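# Insert the held peg into the plate's hole

## Task

The peg is already in the left gripper, hovering a little above a plate near its hole. Lower it into the hole until it sits on the hole's bottom, without forcing or wedging it hard, since that ends the attempt.

## Robot and tools

Robot: two arms, left_arm and right_arm, each ending in a parallel two-finger gripper. Only the left arm matters here: it holds the peg. The fingers point along the gripper's +z axis and close along its y axis. end_effector_position is the point between the pads, about 1 cm short of the fingertips.

Frames. The scene frame has its origin at table height, midway between the nominal bases, +x out over the table, +z up, left_arm on the +y side (arm names do not match image sides). Each arm reports its hand pose, velocities and targets in its own base frame. Calibrated bases in the scene frame: left_arm at (-0.002, +0.268, -0.017) m, quat_wxyz (+1.000, +0.019, -0.001, -0.012); right_arm at (-0.005, -0.308, -0.013) m, quat_wxyz (+1.000, -0.010, -0.005, -0.015); both are nearly level. Offsets in commands are taken along the axes of that arm's current Hand target, not the base or scene axes. Reported positions and orientations can be a few centimetres off, more at long reach.

Row layout (shared by execute_actions and move): 14 numbers, each in [-1, 1]: dx, dy, dz, rx, ry, rz, opening for left_arm, then the same seven for right_arm, always all 14 even if one arm stays still. dx..rz are an offset, not a pose: a shift from the arm's Hand target as it stood when the action or move began. Scale: 1.0 = 0.6 m for dx/dy/dz and 180 degrees for rx/ry/rz, which together form one rotation vector. Opening is absolute: +1 fully open (0.094 m), -1 closed. A 0 in the opening slot is a real command (half open), so to keep the peg gripped, resend the current grip value (see Tool commands in the result).

execute_actions(actions, cameras): actions is a list of actions; each action is a table of up to 15 rows, one per 1/30 s control step; fewer rows means the last row is held for the remaining steps. Every row in an action counts from the action's starting Hand target, so repeating the same offset in a later action moves further. An empty list just returns state and images.

move(target, speed, blend, opening_speed, blocking, cameras): drives each gripper in a straight line toward an offset target (one 14-number row, or a list of up to 15 rows, all measured from the same starting Hand targets). speed is m/s per arm path, 0.002 to 2.9, default 0.25 (rotation up to twice that in rad/s); a list gives one per segment. blend (m) rounds corners in a list. opening_speed (0.2 or more, per second on the -1..+1 scale) ramps the fingers. Paths take at least 0.5 s and are cut at 10 s. There is no collision avoidance. Faster moves lag and overshoot more and hit harder; a target set deeper past a contact presses harder. Avoid paths near an arm's own base. blocking=false returns early while the move continues. The result adds a move: line such as done, off_target, moving, held or fault, plus limits (paced = pose clipped, held = steps withheld). done means at rest within 10 mm and 2 degrees of the target.

wait(seconds 0..10): lets time pass holding commands. stop(): brakes a running move. zoom_image(camera, region [x0,y0,x1,y1], max 504x504 px): closer look at the latest image from cam_head_left, cam_head_right, cam_left_wrist or cam_right_wrist. finished_scene(scene=1): ends irreversibly; only call it once the peg rests at the bottom and stays there unheld-safe.

Results: per-arm end_effector_position (m) and end_effector_quat_wxyz in base frame, Hand target (the last commanded pose after clipping; next offsets start here), Joint positions (last value = finger gap in m), Joint velocities (within noise = at rest), joint torques, grip_measured (opening on the -1..1 scale), Tool commands, and images. The gripper often stops short of its Hand target due to friction or weight; waiting won't fix it, but the next command (even all zeros) re-requests it, and any leftover gap can be sent as an extra offset. Orientation commands are clipped to 40 degrees from the measured one. Check position and tilt after each move and correct tilt.

Gripping: keep the peg clamped by resending a closed value; commanding an opening well above grip_measured releases it. Under a firm squeeze grip_measured reads somewhat narrower than the part.

Insertion advice: align the peg over the hole using the wrist and head cameras (zoom helps), descend slowly in small steps, and watch z stopping, off_target or torque changes to detect bottoming. A blocked arm keeps pushing until commanded back, so after contact send a small upward offset to relieve pressure. Do not jam, slam or push hard; do not drop the peg or let anything fall off the table. Keep the right arm clear; arm-to-arm contact can fail the scene, and the clearance check does not protect grippers from each other. Fixtures (bar under the bases, plate behind, low rail) give no warning when touched.

Motor heat: long pushing, holding loads or stretched poses heat motors; MOTOR HOT appears near 75 °C, a fault at 90 °C folds that arm for good, and at 100 °C it collapses. Avoid holding a press.

Joint ranges (rad): waist -2.618 to 3.054, shoulder 0.000 to 3.142, elbow 0.000 to 3.142 (straight at 2.901), wrist pitch -1.571 to 1.571, wrist yaw -1.571 to 1.571, wrist roll -2.094 to 2.094. Cameras are all 504x504; their calibration is given in OpenCV form and may be slightly off.

Each tool is called after "Request:" by a JSON object that holds its "name" and its "arguments", one argument or row to a line.

## Session

Request:
{"name": "execute_actions", "arguments": {
  "actions": []
}}

Scene clock: 0.00 s.
left_arm: end_effector_position=(+0.2753, -0.1532, +0.1252) grip_measured=-0.051 end_effector_quat_wxyz=(+0.006, +0.859, +0.512, -0.005) | right_arm: end_effector_position=(+0.3789, +0.0000, +0.4021) grip_measured=+1.000 end_effector_quat_wxyz=(+0.707, +0.000, +0.707, +0.000)
Joint positions: left_arm=[-0.5 1.729 1.476 -1.313 0.014 1.568 0.045] | right_arm=[0 1.047 1.047 0 0 0 0.094]
Joint velocities: within noise
Joint torques (N m): no reading
Motor temperatures (°C): left_arm=[24 31 35 27 26 28 27] | right_arm=[27 32 37 32 23 26 23]
Heat: left arm: 35 °C; right arm: 37 °C.
Hand target: left_arm +0.2778, -0.1531, +0.1340; +0.018, +0.858, +0.513, +0.003 | right_arm +0.3768, -0.0006, +0.4126; +0.717, +0.001, +0.697, -0.001
Tool commands: left_gripper/opening=-1.0 right_gripper/opening=+1.0

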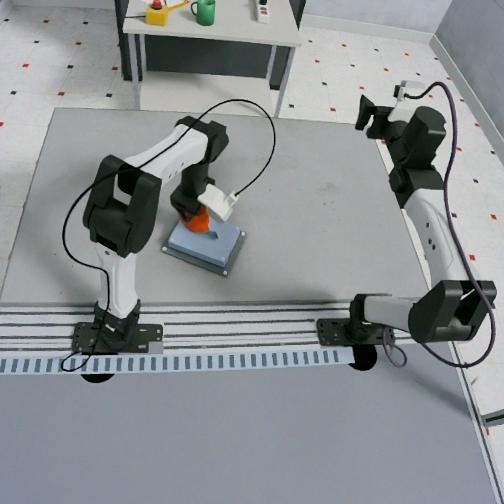

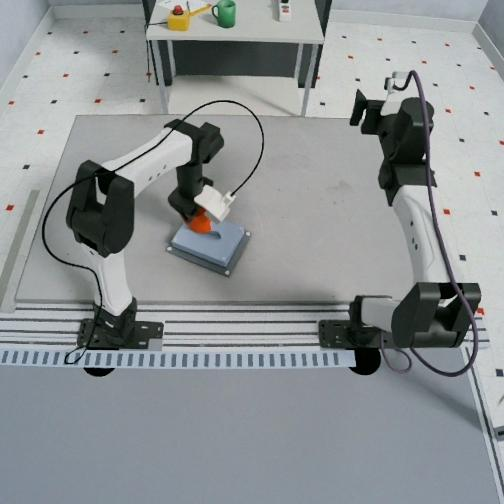

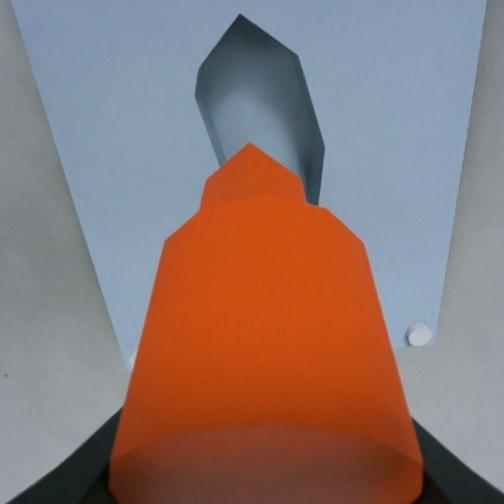

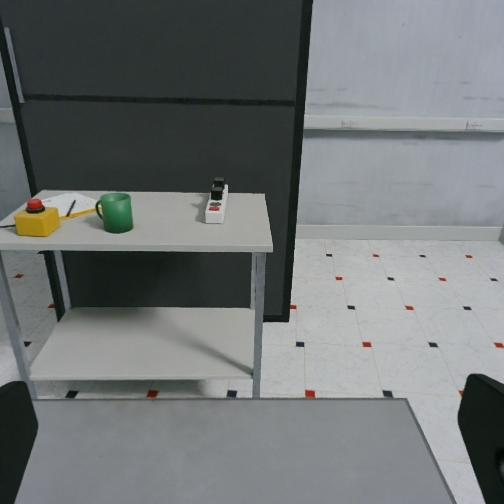

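Request:
{"name": "zoom_image", "arguments": {
  "camera": "cam_head_left",
  "region": [150, 170, 260, 280]
}}

Request:
{"name": "zoom_image", "arguments": {
  "camera": "cam_head_right",
  "region": [155, 175, 265, 285]
}}

Request:
{"name": "zoom_image", "arguments": {
  "camera": "cam_left_wrist",
  "region": [100, 0, 420, 320]
}}

Scaled by 4.582 from the camera's 504x504 image, which has a finer 720x720 frame.

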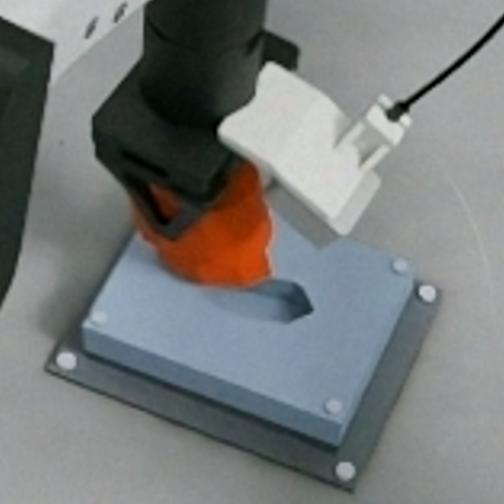

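Scaled by 4.582 from the camera's 504x504 image, which has a finer 720x720 frame.

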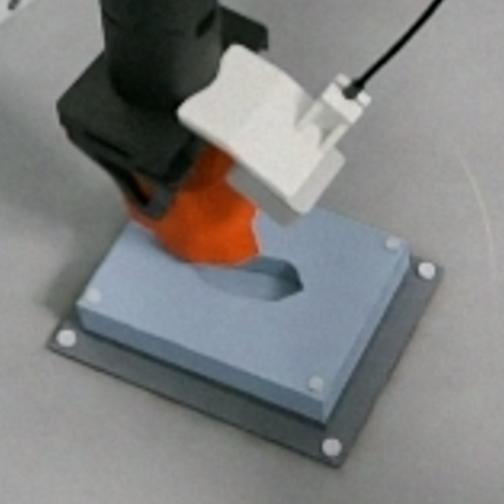

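Scaled by 1.575 from the camera's 504x504 image, which has a finer 720x720 frame.

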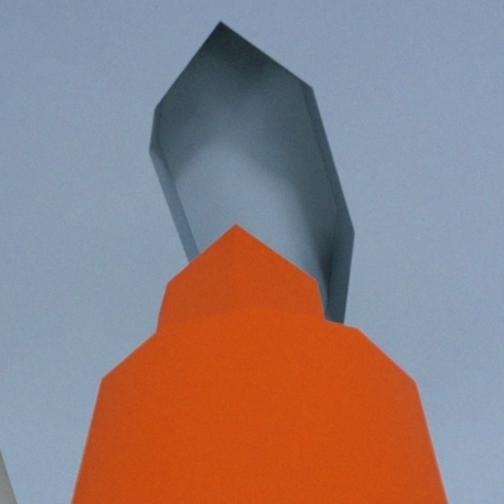

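Request:
{"name": "zoom_image", "arguments": {
  "camera": "cam_left_wrist",
  "region": [170, 0, 350, 180]
}}

Request:
{"name": "zoom_image", "arguments": {
  "camera": "cam_left_wrist",
  "region": [150, 120, 390, 360]
}}

Request:
{"name": "zoom_image", "arguments": {
  "camera": "cam_head_left",
  "region": [180, 200, 240, 260]
}}

Scaled by 2.800 from the camera's 504x504 image, which has a finer 720x720 frame.

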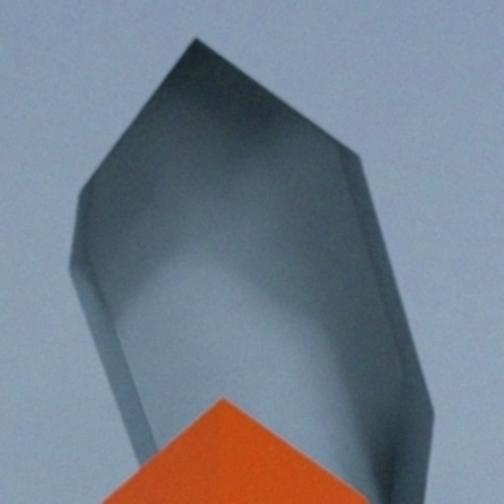

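Scaled by 2.100 from the camera's 504x504 image, which has a finer 720x720 frame.

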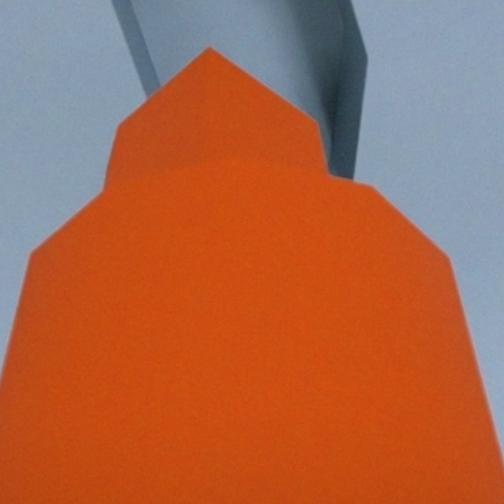

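Scaled by 8.400 from the camera's 504x504 image, which has a finer 720x720 frame.

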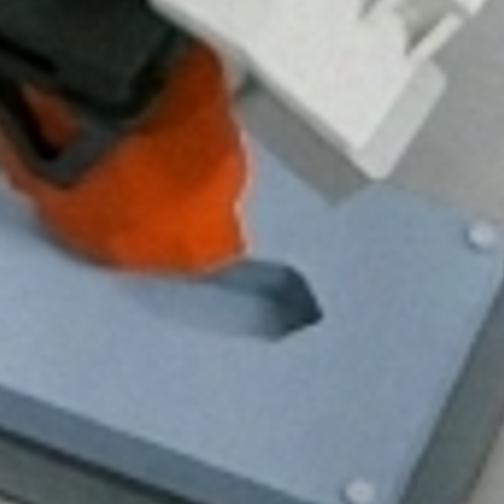

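Request:
{"name": "move", "arguments": {
  "target": [
    [0,0,-0.05,0,0,0,-1,0,0,0,0,0,0,1],
    [0,0.1167,-0.1167,0,0,0,-1,0,0,0,0,0,0,1]
  ],
  "speed": 0.15
}}

Request:
{"name": "zoom_image", "arguments": {
  "camera": "cam_left_wrist",
  "region": [252, 0, 504, 252]
}}

Request:
{"name": "zoom_image", "arguments": {
  "camera": "cam_head_left",
  "region": [150, 200, 260, 280]
}}

Scene clock: 41.63 s.
left_arm: end_effector_position=(+0.3354, -0.1860, +0.1999) grip_measured=-0.050 end_effector_quat_wxyz=(+0.050, +0.858, +0.510, +0.021) | right_arm: end_effector_position=(+0.3789, +0.0000, +0.4021) grip_measured=+1.000 end_effector_quat_wxyz=(+0.707, +0.000, +0.707, +0.000)
Joint positions: left_arm=[-0.5 1.959 2.069 -1.572 0.014 1.568 0.045] | right_arm=[0 1.047 1.047 0 0 0 0.094]
Joint velocities: within noise
Joint torques (N m): left_arm=[0.02 -10.3 7.65 0.28 -0.03 0] | right_arm=[0.27 -3.14 7.68 1.72 0.01 0.07]
Motor temperatures (°C): left_arm=[24 39 39 26 26 27 29] | right_arm=[27 33 47 38 23 26 23]
Heat: left arm: 39 °C; right arm: 47 °C.
Hand target: left_arm +0.3378, -0.1843, +0.2062; +0.018, +0.858, +0.513, +0.003 | right_arm +0.3768, -0.0006, +0.4126; +0.717, +0.001, +0.697, -0.001
Off the commanded pose: left_arm 0.007 m, 4 deg | right_arm 0.011 m, 2 deg.
joint sent to its limit (left arm) — joint 4 (wrist pitch), lower limit. The joint targets are off in orientation, not in position.
move: off_target (left_arm, right_arm)
camera_calibration:
cam_left_wrist: T_world_to_cam=[[-0.87344, 0.469102, -0.130561, 0.407557], [0.38482, 0.829289, 0.405208, -0.0178431], [0.298357, 0.303683, -0.904854, 0.224116], [0, 0, 0, 1]] pos_world=[0.295976, -0.244449, 0.263233]

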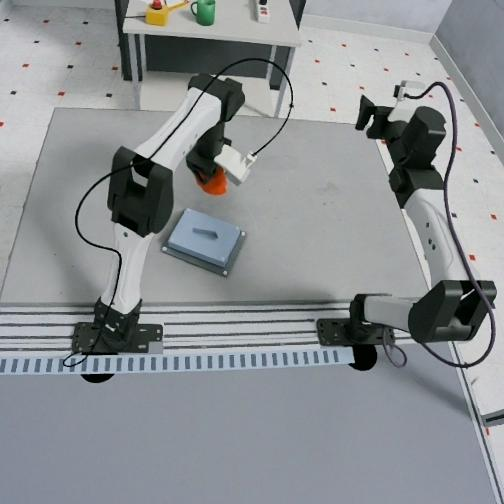

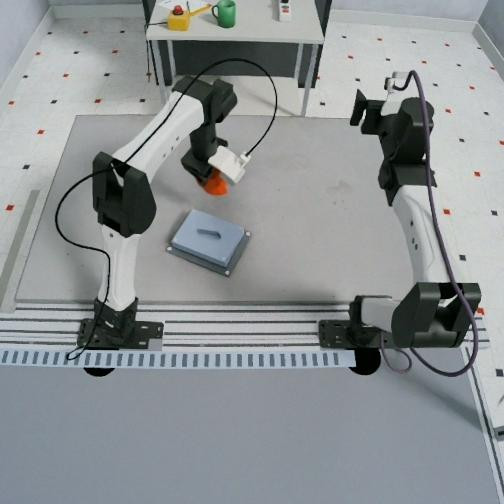

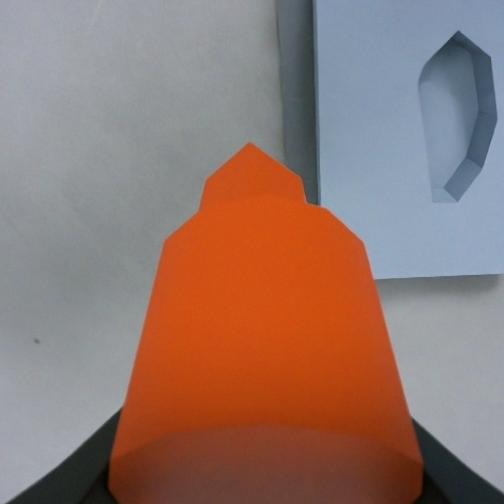

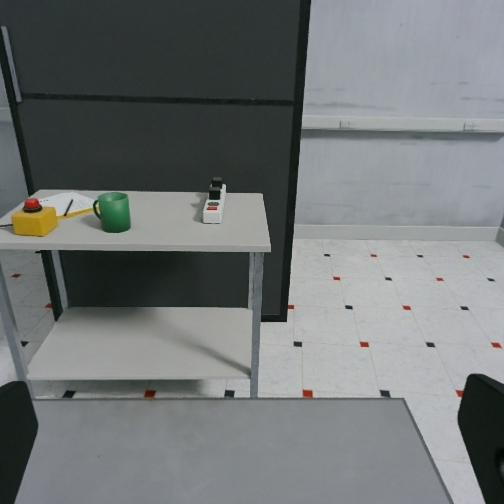

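Scaled by 2.000 from the camera's 504x504 image, which has a finer 720x720 frame.

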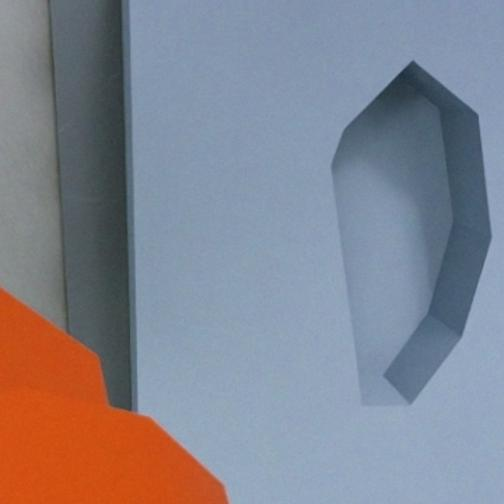

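Scaled by 4.582 from the camera's 504x504 image, which has a finer 720x720 frame.

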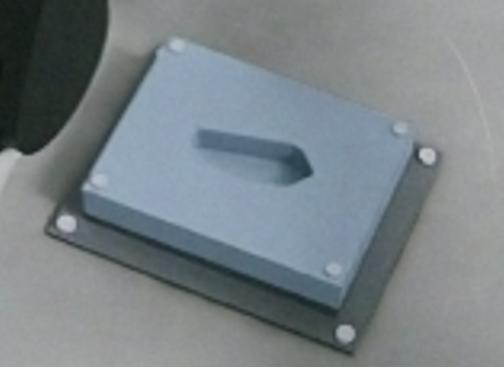

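Request:
{"name": "move", "arguments": {
  "target": [0,0,0,0,0,0.342,-1,0.37,0.393,-0.065,-0.473,-0.191,0.191,1],
  "speed": 0.35
}}

Request:
{"name": "zoom_image", "arguments": {
  "camera": "cam_right_wrist",
  "region": [100, 50, 400, 350]
}}

Scene clock: 109.00 s.
left_arm: end_effector_position=(+0.3362, -0.1860, +0.2024) grip_measured=-0.049 end_effector_quat_wxyz=(-0.019, +0.965, +0.241, +0.099) | right_arm: end_effector_position=(+0.3444, +0.2357, +0.1805) grip_measured=+1.000 end_effector_quat_wxyz=(+0.532, -0.391, +0.548, +0.513)
Joint positions: left_arm=[-0.582 1.959 2.069 -1.573 -0.172 2.079 0.045] | right_arm=[0.212 1.934 0.685 1.487 -1.164 0.368 0.094]
Joint velocities: within noise
Joint torques (N m): left_arm=[-0.85 -10.06 6.99 0.28 -0.34 0.1] | right_arm=[0.1 -5.87 5.68 1.88 -0.05 -0.09]
Motor temperatures (°C): left_arm=[24 45 43 26 26 27 30] | right_arm=[27 33 50 41 23 26 23]
Heat: left arm: 45 °C; right arm: 50 °C.
Hand target: left_arm +0.3378, -0.1843, +0.2062; +0.014, +1.000, +0.001, +0.011 | right_arm +0.3443, +0.2354, +0.1896; +0.654, -0.286, +0.271, +0.645
Off the commanded pose: left_arm 0.004 m, 30 deg | right_arm 0.009 m, 40 deg; orientation clipped.
joint sent to its limit (left arm) — joint 4 (wrist pitch), lower limit; joint 6 (wrist roll), upper limit. The joint targets are off in orientation, not in position.
joint sent to its limit (right arm) — joint 4 (wrist pitch), upper limit. The joint targets are off in orientation, not in position.
move: off_target (left_arm, right_arm); limits=paced
camera_calibration:
cam_left_wrist: T_world_to_cam=[[-0.468421, 0.882849, -0.0340391, 0.32971], [0.699828, 0.394279, 0.595638, -0.24447], [0.53928, 0.255188, -0.802531, 0.115399], [0, 0, 0, 1]] pos_world=[0.263298, -0.224144, 0.24945]
cam_right_wrist: T_world_to_cam=[[0.962469, -0.199468, -0.184028, -0.250175], [-0.246545, -0.359184, -0.900113, 0.363868], [0.113444, 0.911702, -0.394881, -0.0931891], [0, 0, 0, 1]] pos_world=[0.341067, 0.165754, 0.244684]

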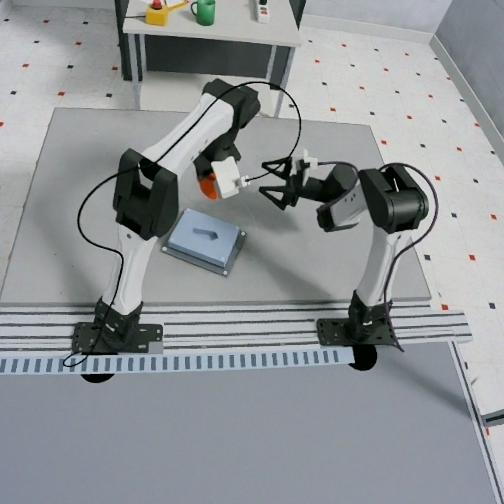

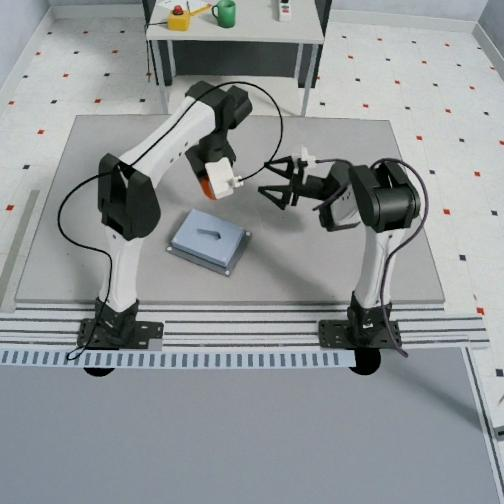

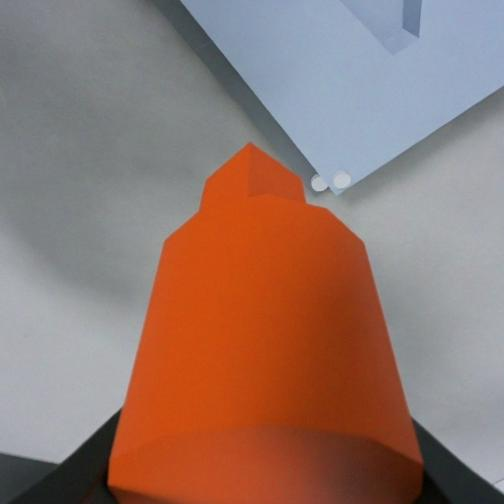

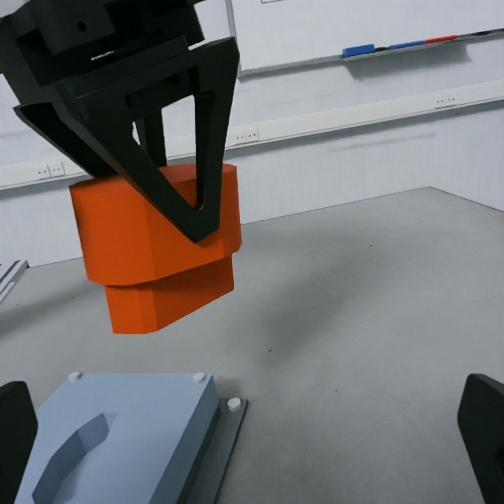

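Scaled by 1.680 from the camera's 504x504 image, which has a finer 720x720 frame.

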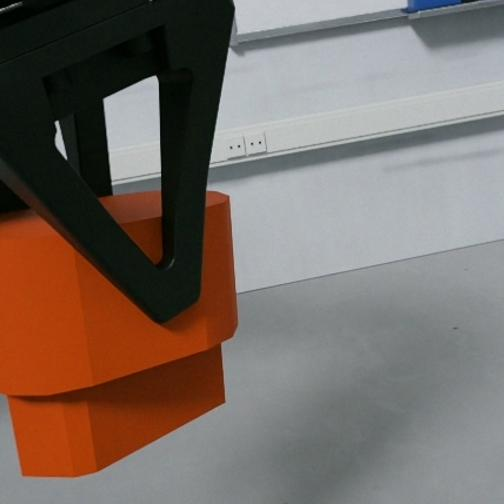

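Request:
{"name": "zoom_image", "arguments": {
  "camera": "cam_left_wrist",
  "region": [100, 220, 260, 380]
}}

Request:
{"name": "zoom_image", "arguments": {
  "camera": "cam_left_wrist",
  "region": [270, 220, 430, 380]
}}

Request:
{"name": "zoom_image", "arguments": {
  "camera": "cam_left_wrist",
  "region": [190, 130, 330, 270]
}}

Request:
{"name": "zoom_image", "arguments": {
  "camera": "cam_left_wrist",
  "region": [100, 344, 260, 504]
}}

Request:
{"name": "zoom_image", "arguments": {
  "camera": "cam_right_wrist",
  "region": [60, 150, 260, 350]
}}

Scaled by 3.150 from the camera's 504x504 image, which has a finer 720x720 frame.

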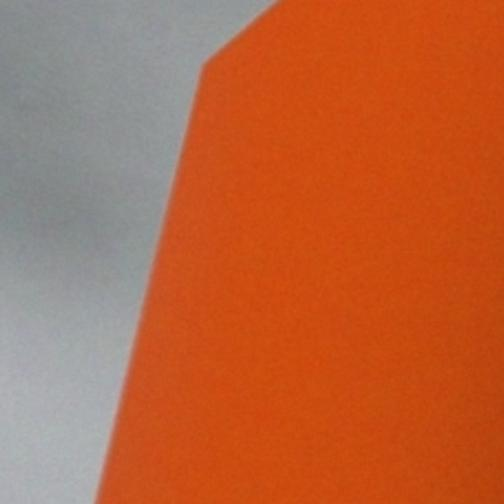

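Scaled by 3.150 from the camera's 504x504 image, which has a finer 720x720 frame.

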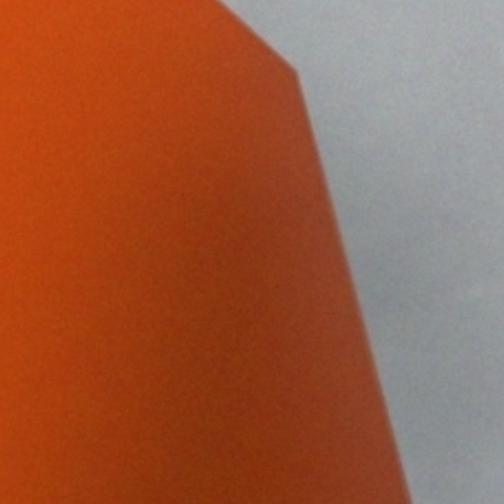

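Scaled by 3.600 from the camera's 504x504 image, which has a finer 720x720 frame.

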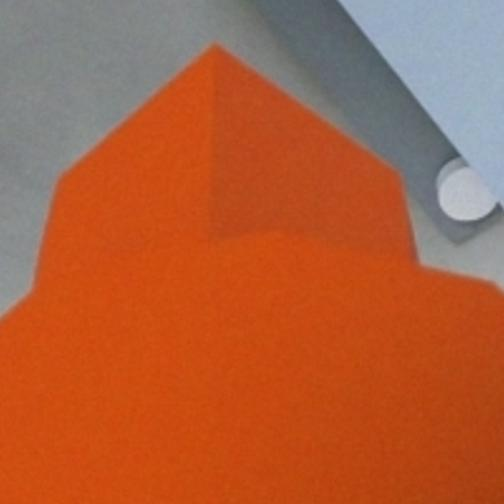

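Scaled by 3.150 from the camera's 504x504 image, which has a finer 720x720 frame.

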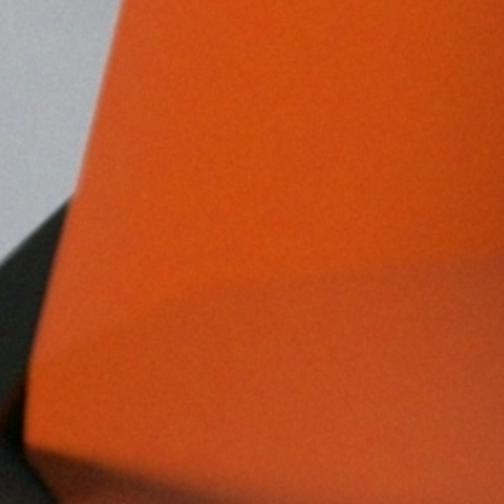

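Scaled by 2.520 from the camera's 504x504 image, which has a finer 720x720 frame.

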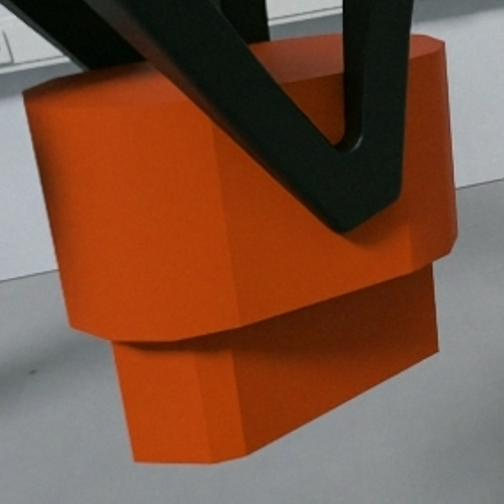

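Request:
{"name": "move", "arguments": {
  "target": [
    [-0.1387,0.0063,0.03,0.0629,0.0848,-0.3681,-1,0.001,0.0678,-0.0932,0.0727,0.2093,0.0282,1],
    [-0.1387,0.0063,0.086,0.0629,0.0848,-0.3681,-1,0.001,0.0678,-0.0932,0.0727,0.2093,0.0282,1]
  ],
  "speed": 0.3
}}

Request:
{"name": "zoom_image", "arguments": {
  "camera": "cam_left_wrist",
  "region": [150, 0, 350, 200]
}}

Request:
{"name": "zoom_image", "arguments": {
  "camera": "cam_right_wrist",
  "region": [0, 150, 300, 450]
}}

Scene clock: 201.40 s.
left_arm: end_effector_position=(+0.2526, -0.1908, +0.1493) grip_measured=-0.049 end_effector_quat_wxyz=(-0.082, +0.827, +0.544, +0.113) | right_arm: end_effector_position=(+0.3080, +0.1985, +0.1280) grip_measured=+1.000 end_effector_quat_wxyz=(+0.485, -0.369, +0.599, +0.520)
Joint positions: left_arm=[-0.784 1.841 1.68 -1.528 -0.255 1.178 0.045] | right_arm=[0.109 1.934 0.479 1.487 -1.263 0.299 0.094]
Joint velocities: within noise
Joint torques (N m): left_arm=[-0.75 -10.37 5.22 0.12 -0.4 -0.13] | right_arm=[-0.39 -9.72 2.82 1.9 -0.18 -0.11]
Motor temperatures (°C): left_arm=[24 47 43 25 26 27 31] | right_arm=[27 37 45 47 23 26 23]
Heat: left arm: 47 °C; right arm: 47 °C.
Hand target: left_arm +0.2558, -0.1898, +0.1529; -0.075, +0.824, +0.548, +0.127 | right_arm +0.3045, +0.1955, +0.1496; +0.532, -0.392, +0.549, +0.512
Off the commanded pose: left_arm 0.005 m, 2 deg | right_arm 0.022 m, 8 deg.
joint sent to its limit (right arm) — joint 4 (wrist pitch), upper limit. The joint targets are off in orientation, not in position.
move: off_target (right_arm)
camera_calibration:
cam_left_wrist: T_world_to_cam=[[-0.918089, 0.396247, -0.0100016, 0.310208], [0.29275, 0.694869, 0.656853, -0.0014202], [0.267226, 0.600121, -0.753953, 0.246359], [0, 0, 0, 1]] pos_world=[0.219381, -0.269777, 0.189778]
cam_right_wrist: T_world_to_cam=[[0.92836, -0.221486, -0.298482, -0.20272], [-0.366248, -0.408309, -0.836149, 0.332647], [0.0633224, 0.885566, -0.460177, -0.0468552], [0, 0, 0, 1]] pos_world=[0.312996, 0.132416, 0.196072]

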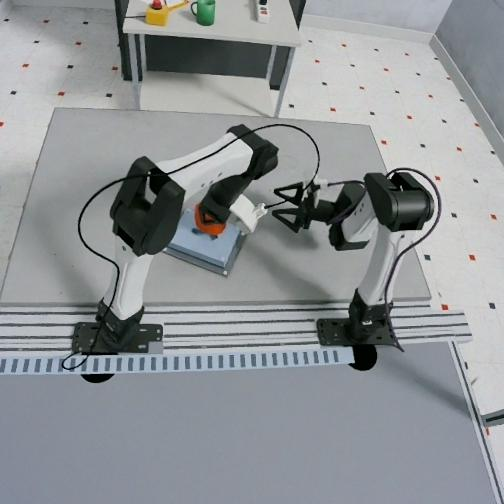

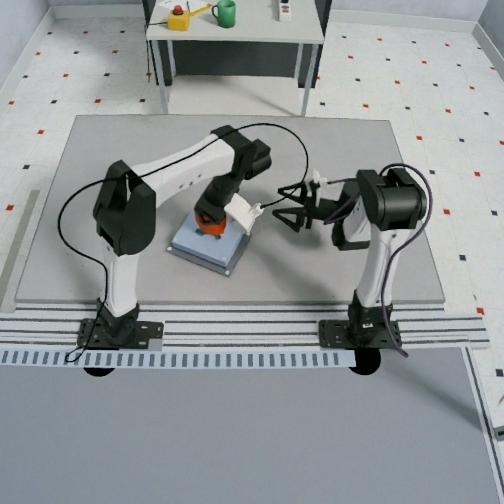

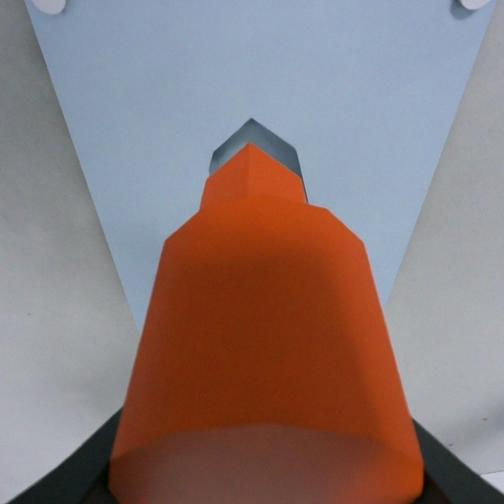

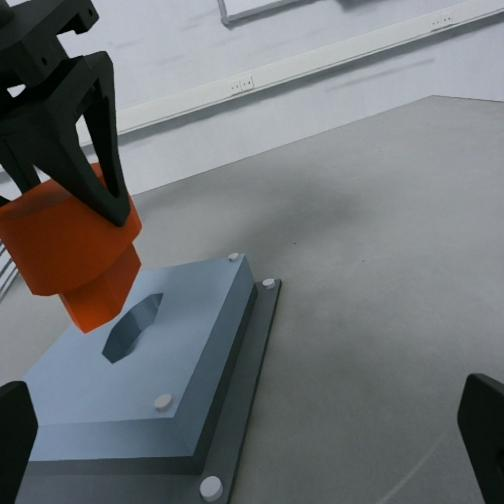

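Scaled by 2.520 from the camera's 504x504 image, which has a finer 720x720 frame.

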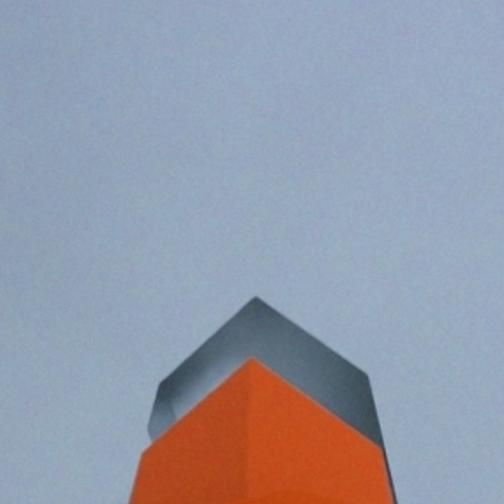

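Scaled by 1.680 from the camera's 504x504 image, which has a finer 720x720 frame.

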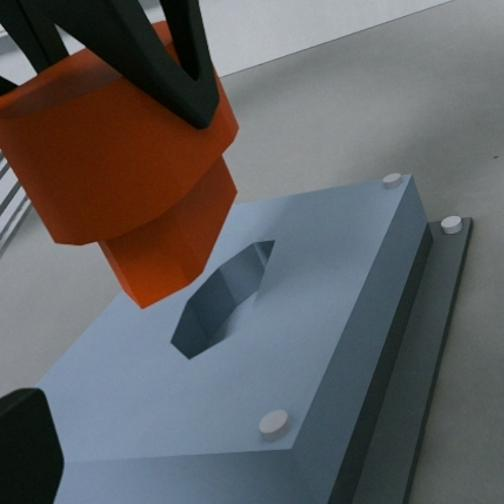

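Request:
{"name": "move", "arguments": {
  "target": [-0.0018,-0.0032,0.0241,-0.0081,0.005,0,-1,0,0,0,0,0,0,1],
  "speed": 0.08
}}

Request:
{"name": "zoom_image", "arguments": {
  "camera": "cam_left_wrist",
  "region": [180, 100, 330, 250]
}}

Request:
{"name": "zoom_image", "arguments": {
  "camera": "cam_right_wrist",
  "region": [0, 200, 250, 450]
}}

Scene clock: 228.10 s.
left_arm: end_effector_position=(+0.2535, -0.1878, +0.1266) grip_measured=-0.049 end_effector_quat_wxyz=(-0.089, +0.827, +0.541, +0.124) | right_arm: end_effector_position=(+0.3079, +0.1985, +0.1289) grip_measured=+1.000 end_effector_quat_wxyz=(+0.487, -0.371, +0.598, +0.518)
Joint positions: left_arm=[-0.788 1.841 1.585 -1.444 -0.278 1.176 0.045] | right_arm=[0.109 1.931 0.479 1.487 -1.263 0.295 0.094]
Joint velocities: within noise
Joint torques (N m): left_arm=[-0.85 -13.34 4.88 0.1 -0.39 -0.12] | right_arm=[-0.47 -9.51 2.86 1.92 -0.21 -0.08]
Motor temperatures (°C): left_arm=[24 48 42 25 26 27 31] | right_arm=[27 41 43 48 23 26 23]
Heat: left arm: 48 °C; right arm: 48 °C.
Hand target: left_arm +0.2555, -0.1861, +0.1387; -0.069, +0.823, +0.546, +0.140 | right_arm +0.3045, +0.1955, +0.1496; +0.532, -0.391, +0.549, +0.512
Off the commanded pose: left_arm 0.012 m, 3 deg | right_arm 0.021 m, 8 deg.
joint sent to its limit (right arm) — joint 4 (wrist pitch), upper limit. The joint targets are off in orientation, not in position.
move: off_target (left_arm, right_arm)
camera_calibration:
cam_left_wrist: T_world_to_cam=[[-0.916127, 0.400791, -0.00880045, 0.309734], [0.290037, 0.677802, 0.675621, 0.0061651], [0.276748, 0.616402, -0.737197, 0.225787], [0, 0, 0, 1]] pos_world=[0.219482, -0.267493, 0.16501]
cam_right_wrist: T_world_to_cam=[[0.930355, -0.221718, -0.292027, -0.203796], [-0.360568, -0.408667, -0.83844, 0.332057], [0.066555, 0.885343, -0.46015, -0.0474404], [0, 0, 0, 1]] pos_world=[0.312489, 0.132517, 0.197066]

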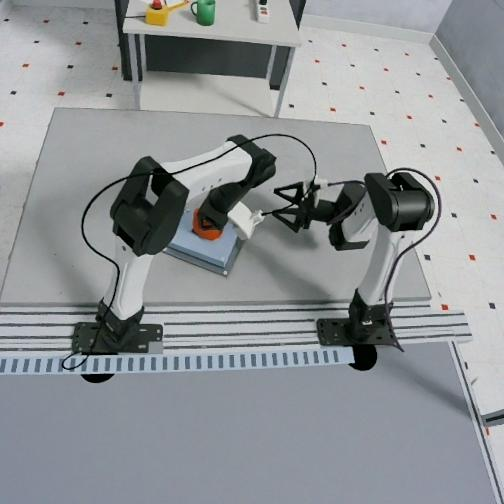

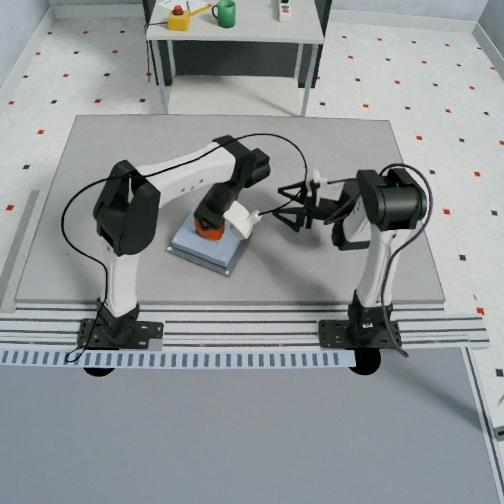

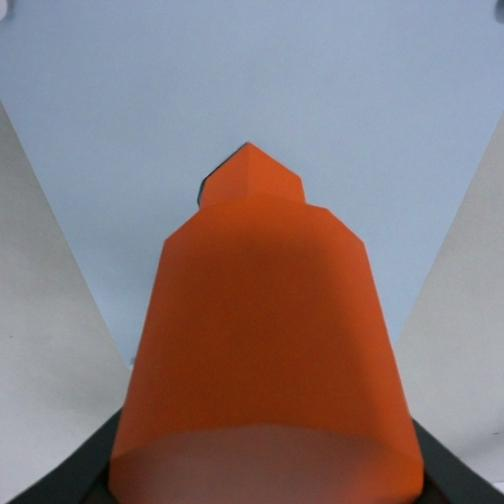

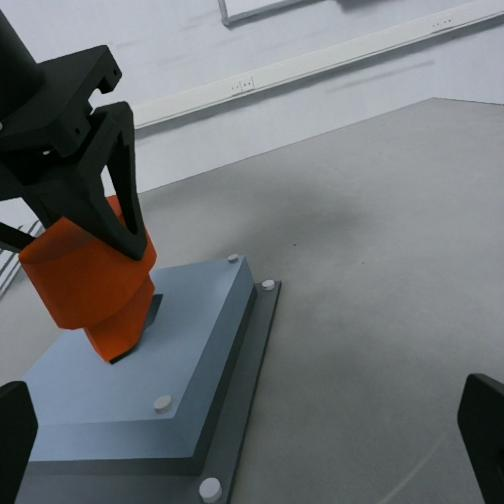

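Scaled by 3.360 from the camera's 504x504 image, which has a finer 720x720 frame.

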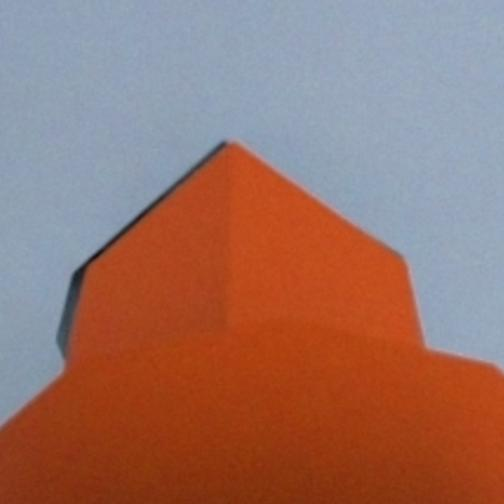

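Scaled by 2.016 from the camera's 504x504 image, which has a finer 720x720 frame.

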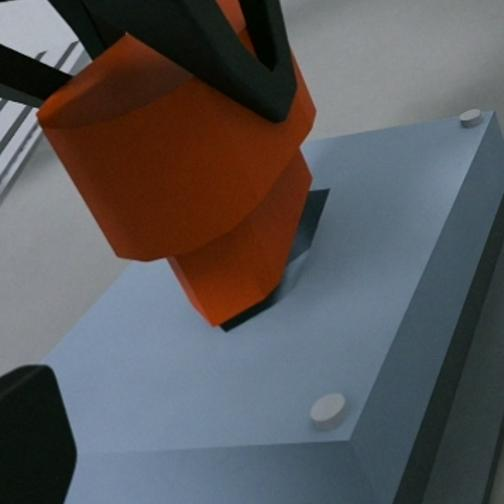

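Request:
{"name": "zoom_image", "arguments": {
  "camera": "cam_right_wrist",
  "region": [70, 280, 170, 380]
}}

Request:
{"name": "zoom_image", "arguments": {
  "camera": "cam_left_wrist",
  "region": [190, 130, 260, 200]
}}

Scaled by 5.040 from the camera's 504x504 image, which has a finer 720x720 frame.

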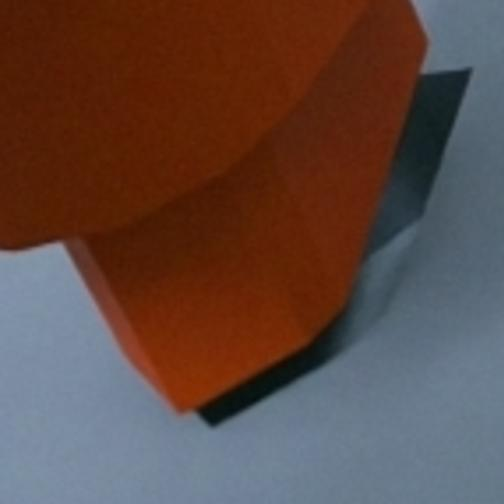

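Scaled by 7.200 from the camera's 504x504 image, which has a finer 720x720 frame.

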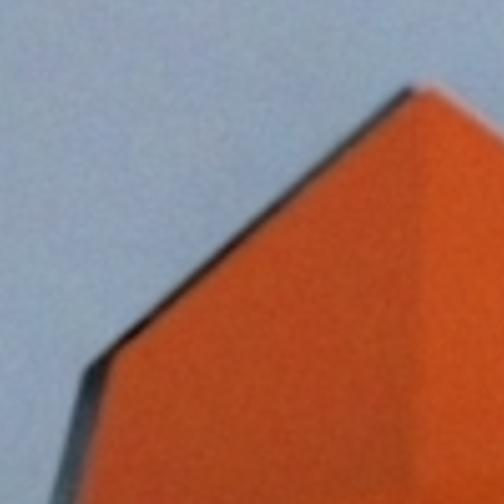

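Request:
{"name": "move", "arguments": {
  "target": [0.008,-0.0008,-0.0079,-0.0078,-0.0067,0.0028,-1,0,0,0,0,0,0,1],
  "speed": 0.08
}}

Request:
{"name": "zoom_image", "arguments": {
  "camera": "cam_left_wrist",
  "region": [190, 110, 320, 240]
}}

Request:
{"name": "zoom_image", "arguments": {
  "camera": "cam_right_wrist",
  "region": [50, 250, 190, 390]
}}

Scene clock: 271.80 s.
left_arm: end_effector_position=(+0.2527, -0.1869, +0.1333) grip_measured=-0.049 end_effector_quat_wxyz=(-0.073, +0.829, +0.540, +0.127) | right_arm: end_effector_position=(+0.3079, +0.1985, +0.1289) grip_measured=+1.000 end_effector_quat_wxyz=(+0.487, -0.372, +0.597, +0.518)
Joint positions: left_arm=[-0.788 1.803 1.568 -1.429 -0.279 1.185 0.045] | right_arm=[0.109 1.931 0.479 1.487 -1.263 0.293 0.094]
Joint velocities: within noise
Joint torques (N m): left_arm=[0.13 -12.96 4.92 0.15 -0.34 0.1] | right_arm=[-0.42 -9.47 2.86 1.92 -0.19 -0.03]
Motor temperatures (°C): left_arm=[24 56 41 25 26 27 32] | right_arm=[27 49 41 50 23 26 23]
Heat: left arm: 56 °C; right arm: 50 °C.
Hand target: left_arm +0.2561, -0.1830, +0.1447; -0.054, +0.828, +0.541, +0.138 | right_arm +0.3045, +0.1955, +0.1496; +0.532, -0.392, +0.549, +0.512
Off the commanded pose: left_arm 0.012 m, 3 deg | right_arm 0.021 m, 8 deg.
joint sent to its limit (right arm) — joint 4 (wrist pitch), upper limit. The joint targets are off in orientation, not in position.
move: off_target (left_arm, right_arm)
camera_calibration:
cam_left_wrist: T_world_to_cam=[[-0.912176, 0.407936, -0.0390311, 0.313137], [0.28064, 0.691245, 0.665899, 0.00758387], [0.298624, 0.596463, -0.74502, 0.222119], [0, 0, 0, 1]] pos_world=[0.217177, -0.265468, 0.172655]
cam_right_wrist: T_world_to_cam=[[0.931191, -0.221512, -0.289509, -0.204364], [-0.358248, -0.409275, -0.839138, 0.33156], [0.0673905, 0.885114, -0.46047, -0.0475496], [0, 0, 0, 1]] pos_world=[0.312287, 0.132517, 0.197164]

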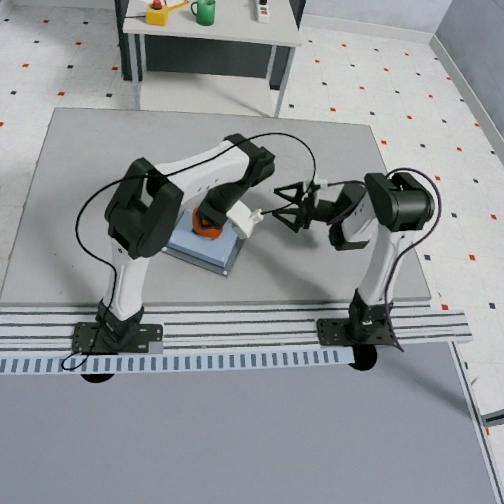

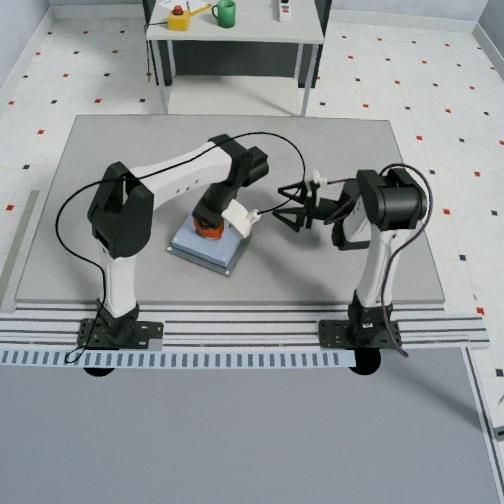

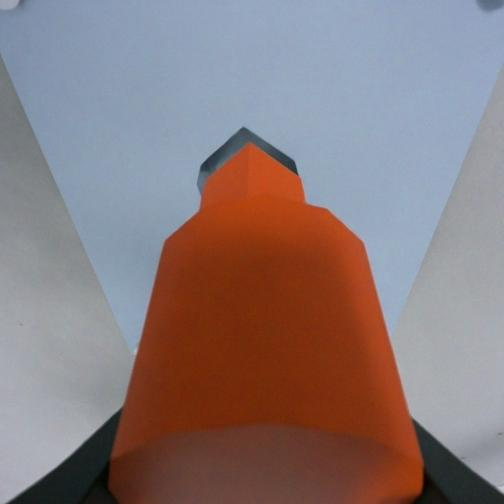

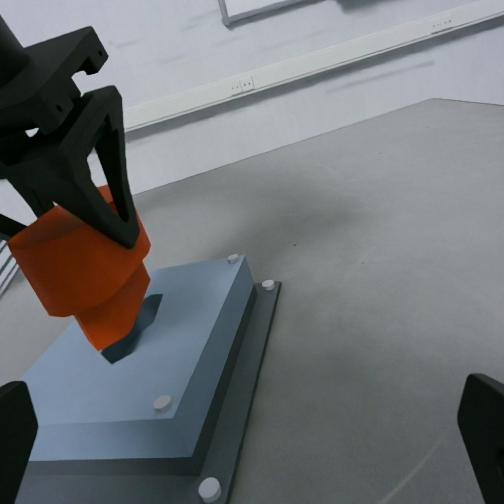

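Scaled by 3.877 from the camera's 504x504 image, which has a finer 720x720 frame.

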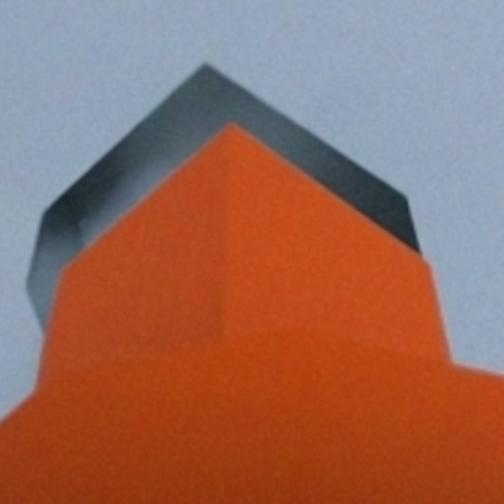

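Scaled by 3.600 from the camera's 504x504 image, which has a finer 720x720 frame.

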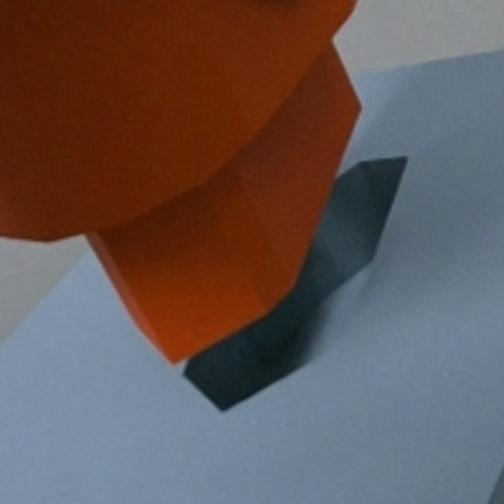

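Request:
{"name": "zoom_image", "arguments": {
  "camera": "cam_right_wrist",
  "region": [0, 190, 170, 360]
}}

Request:
{"name": "zoom_image", "arguments": {
  "camera": "cam_right_wrist",
  "region": [80, 270, 170, 360]
}}

Scaled by 2.965 from the camera's 504x504 image, which has a finer 720x720 frame.

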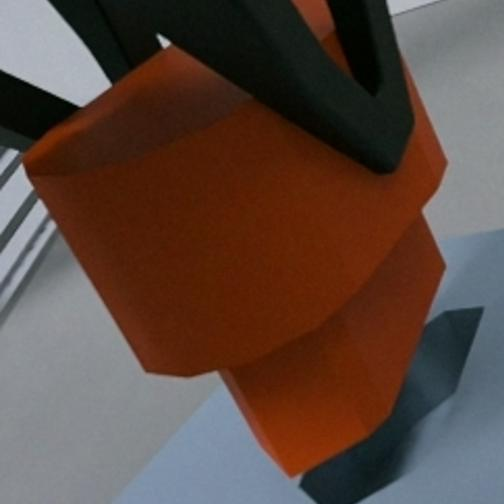

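Scaled by 5.600 from the camera's 504x504 image, which has a finer 720x720 frame.

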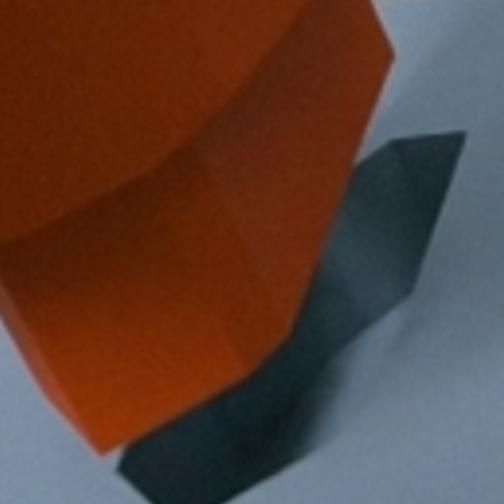

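Request:
{"name": "zoom_image", "arguments": {
  "camera": "cam_right_wrist",
  "region": [140, 390, 250, 500]
}}

Request:
{"name": "zoom_image", "arguments": {
  "camera": "cam_right_wrist",
  "region": [100, 240, 290, 430]
}}

Scaled by 4.582 from the camera's 504x504 image, which has a finer 720x720 frame.

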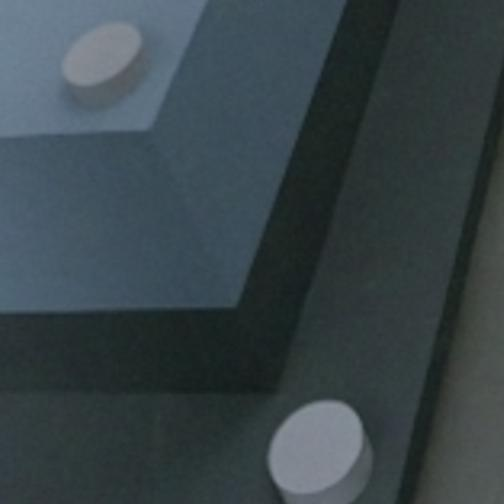

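Scaled by 2.653 from the camera's 504x504 image, which has a finer 720x720 frame.

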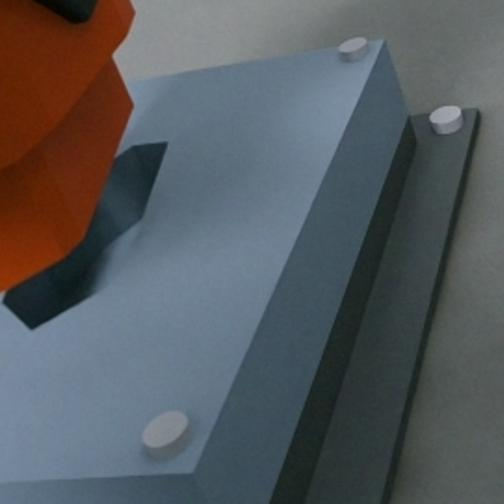

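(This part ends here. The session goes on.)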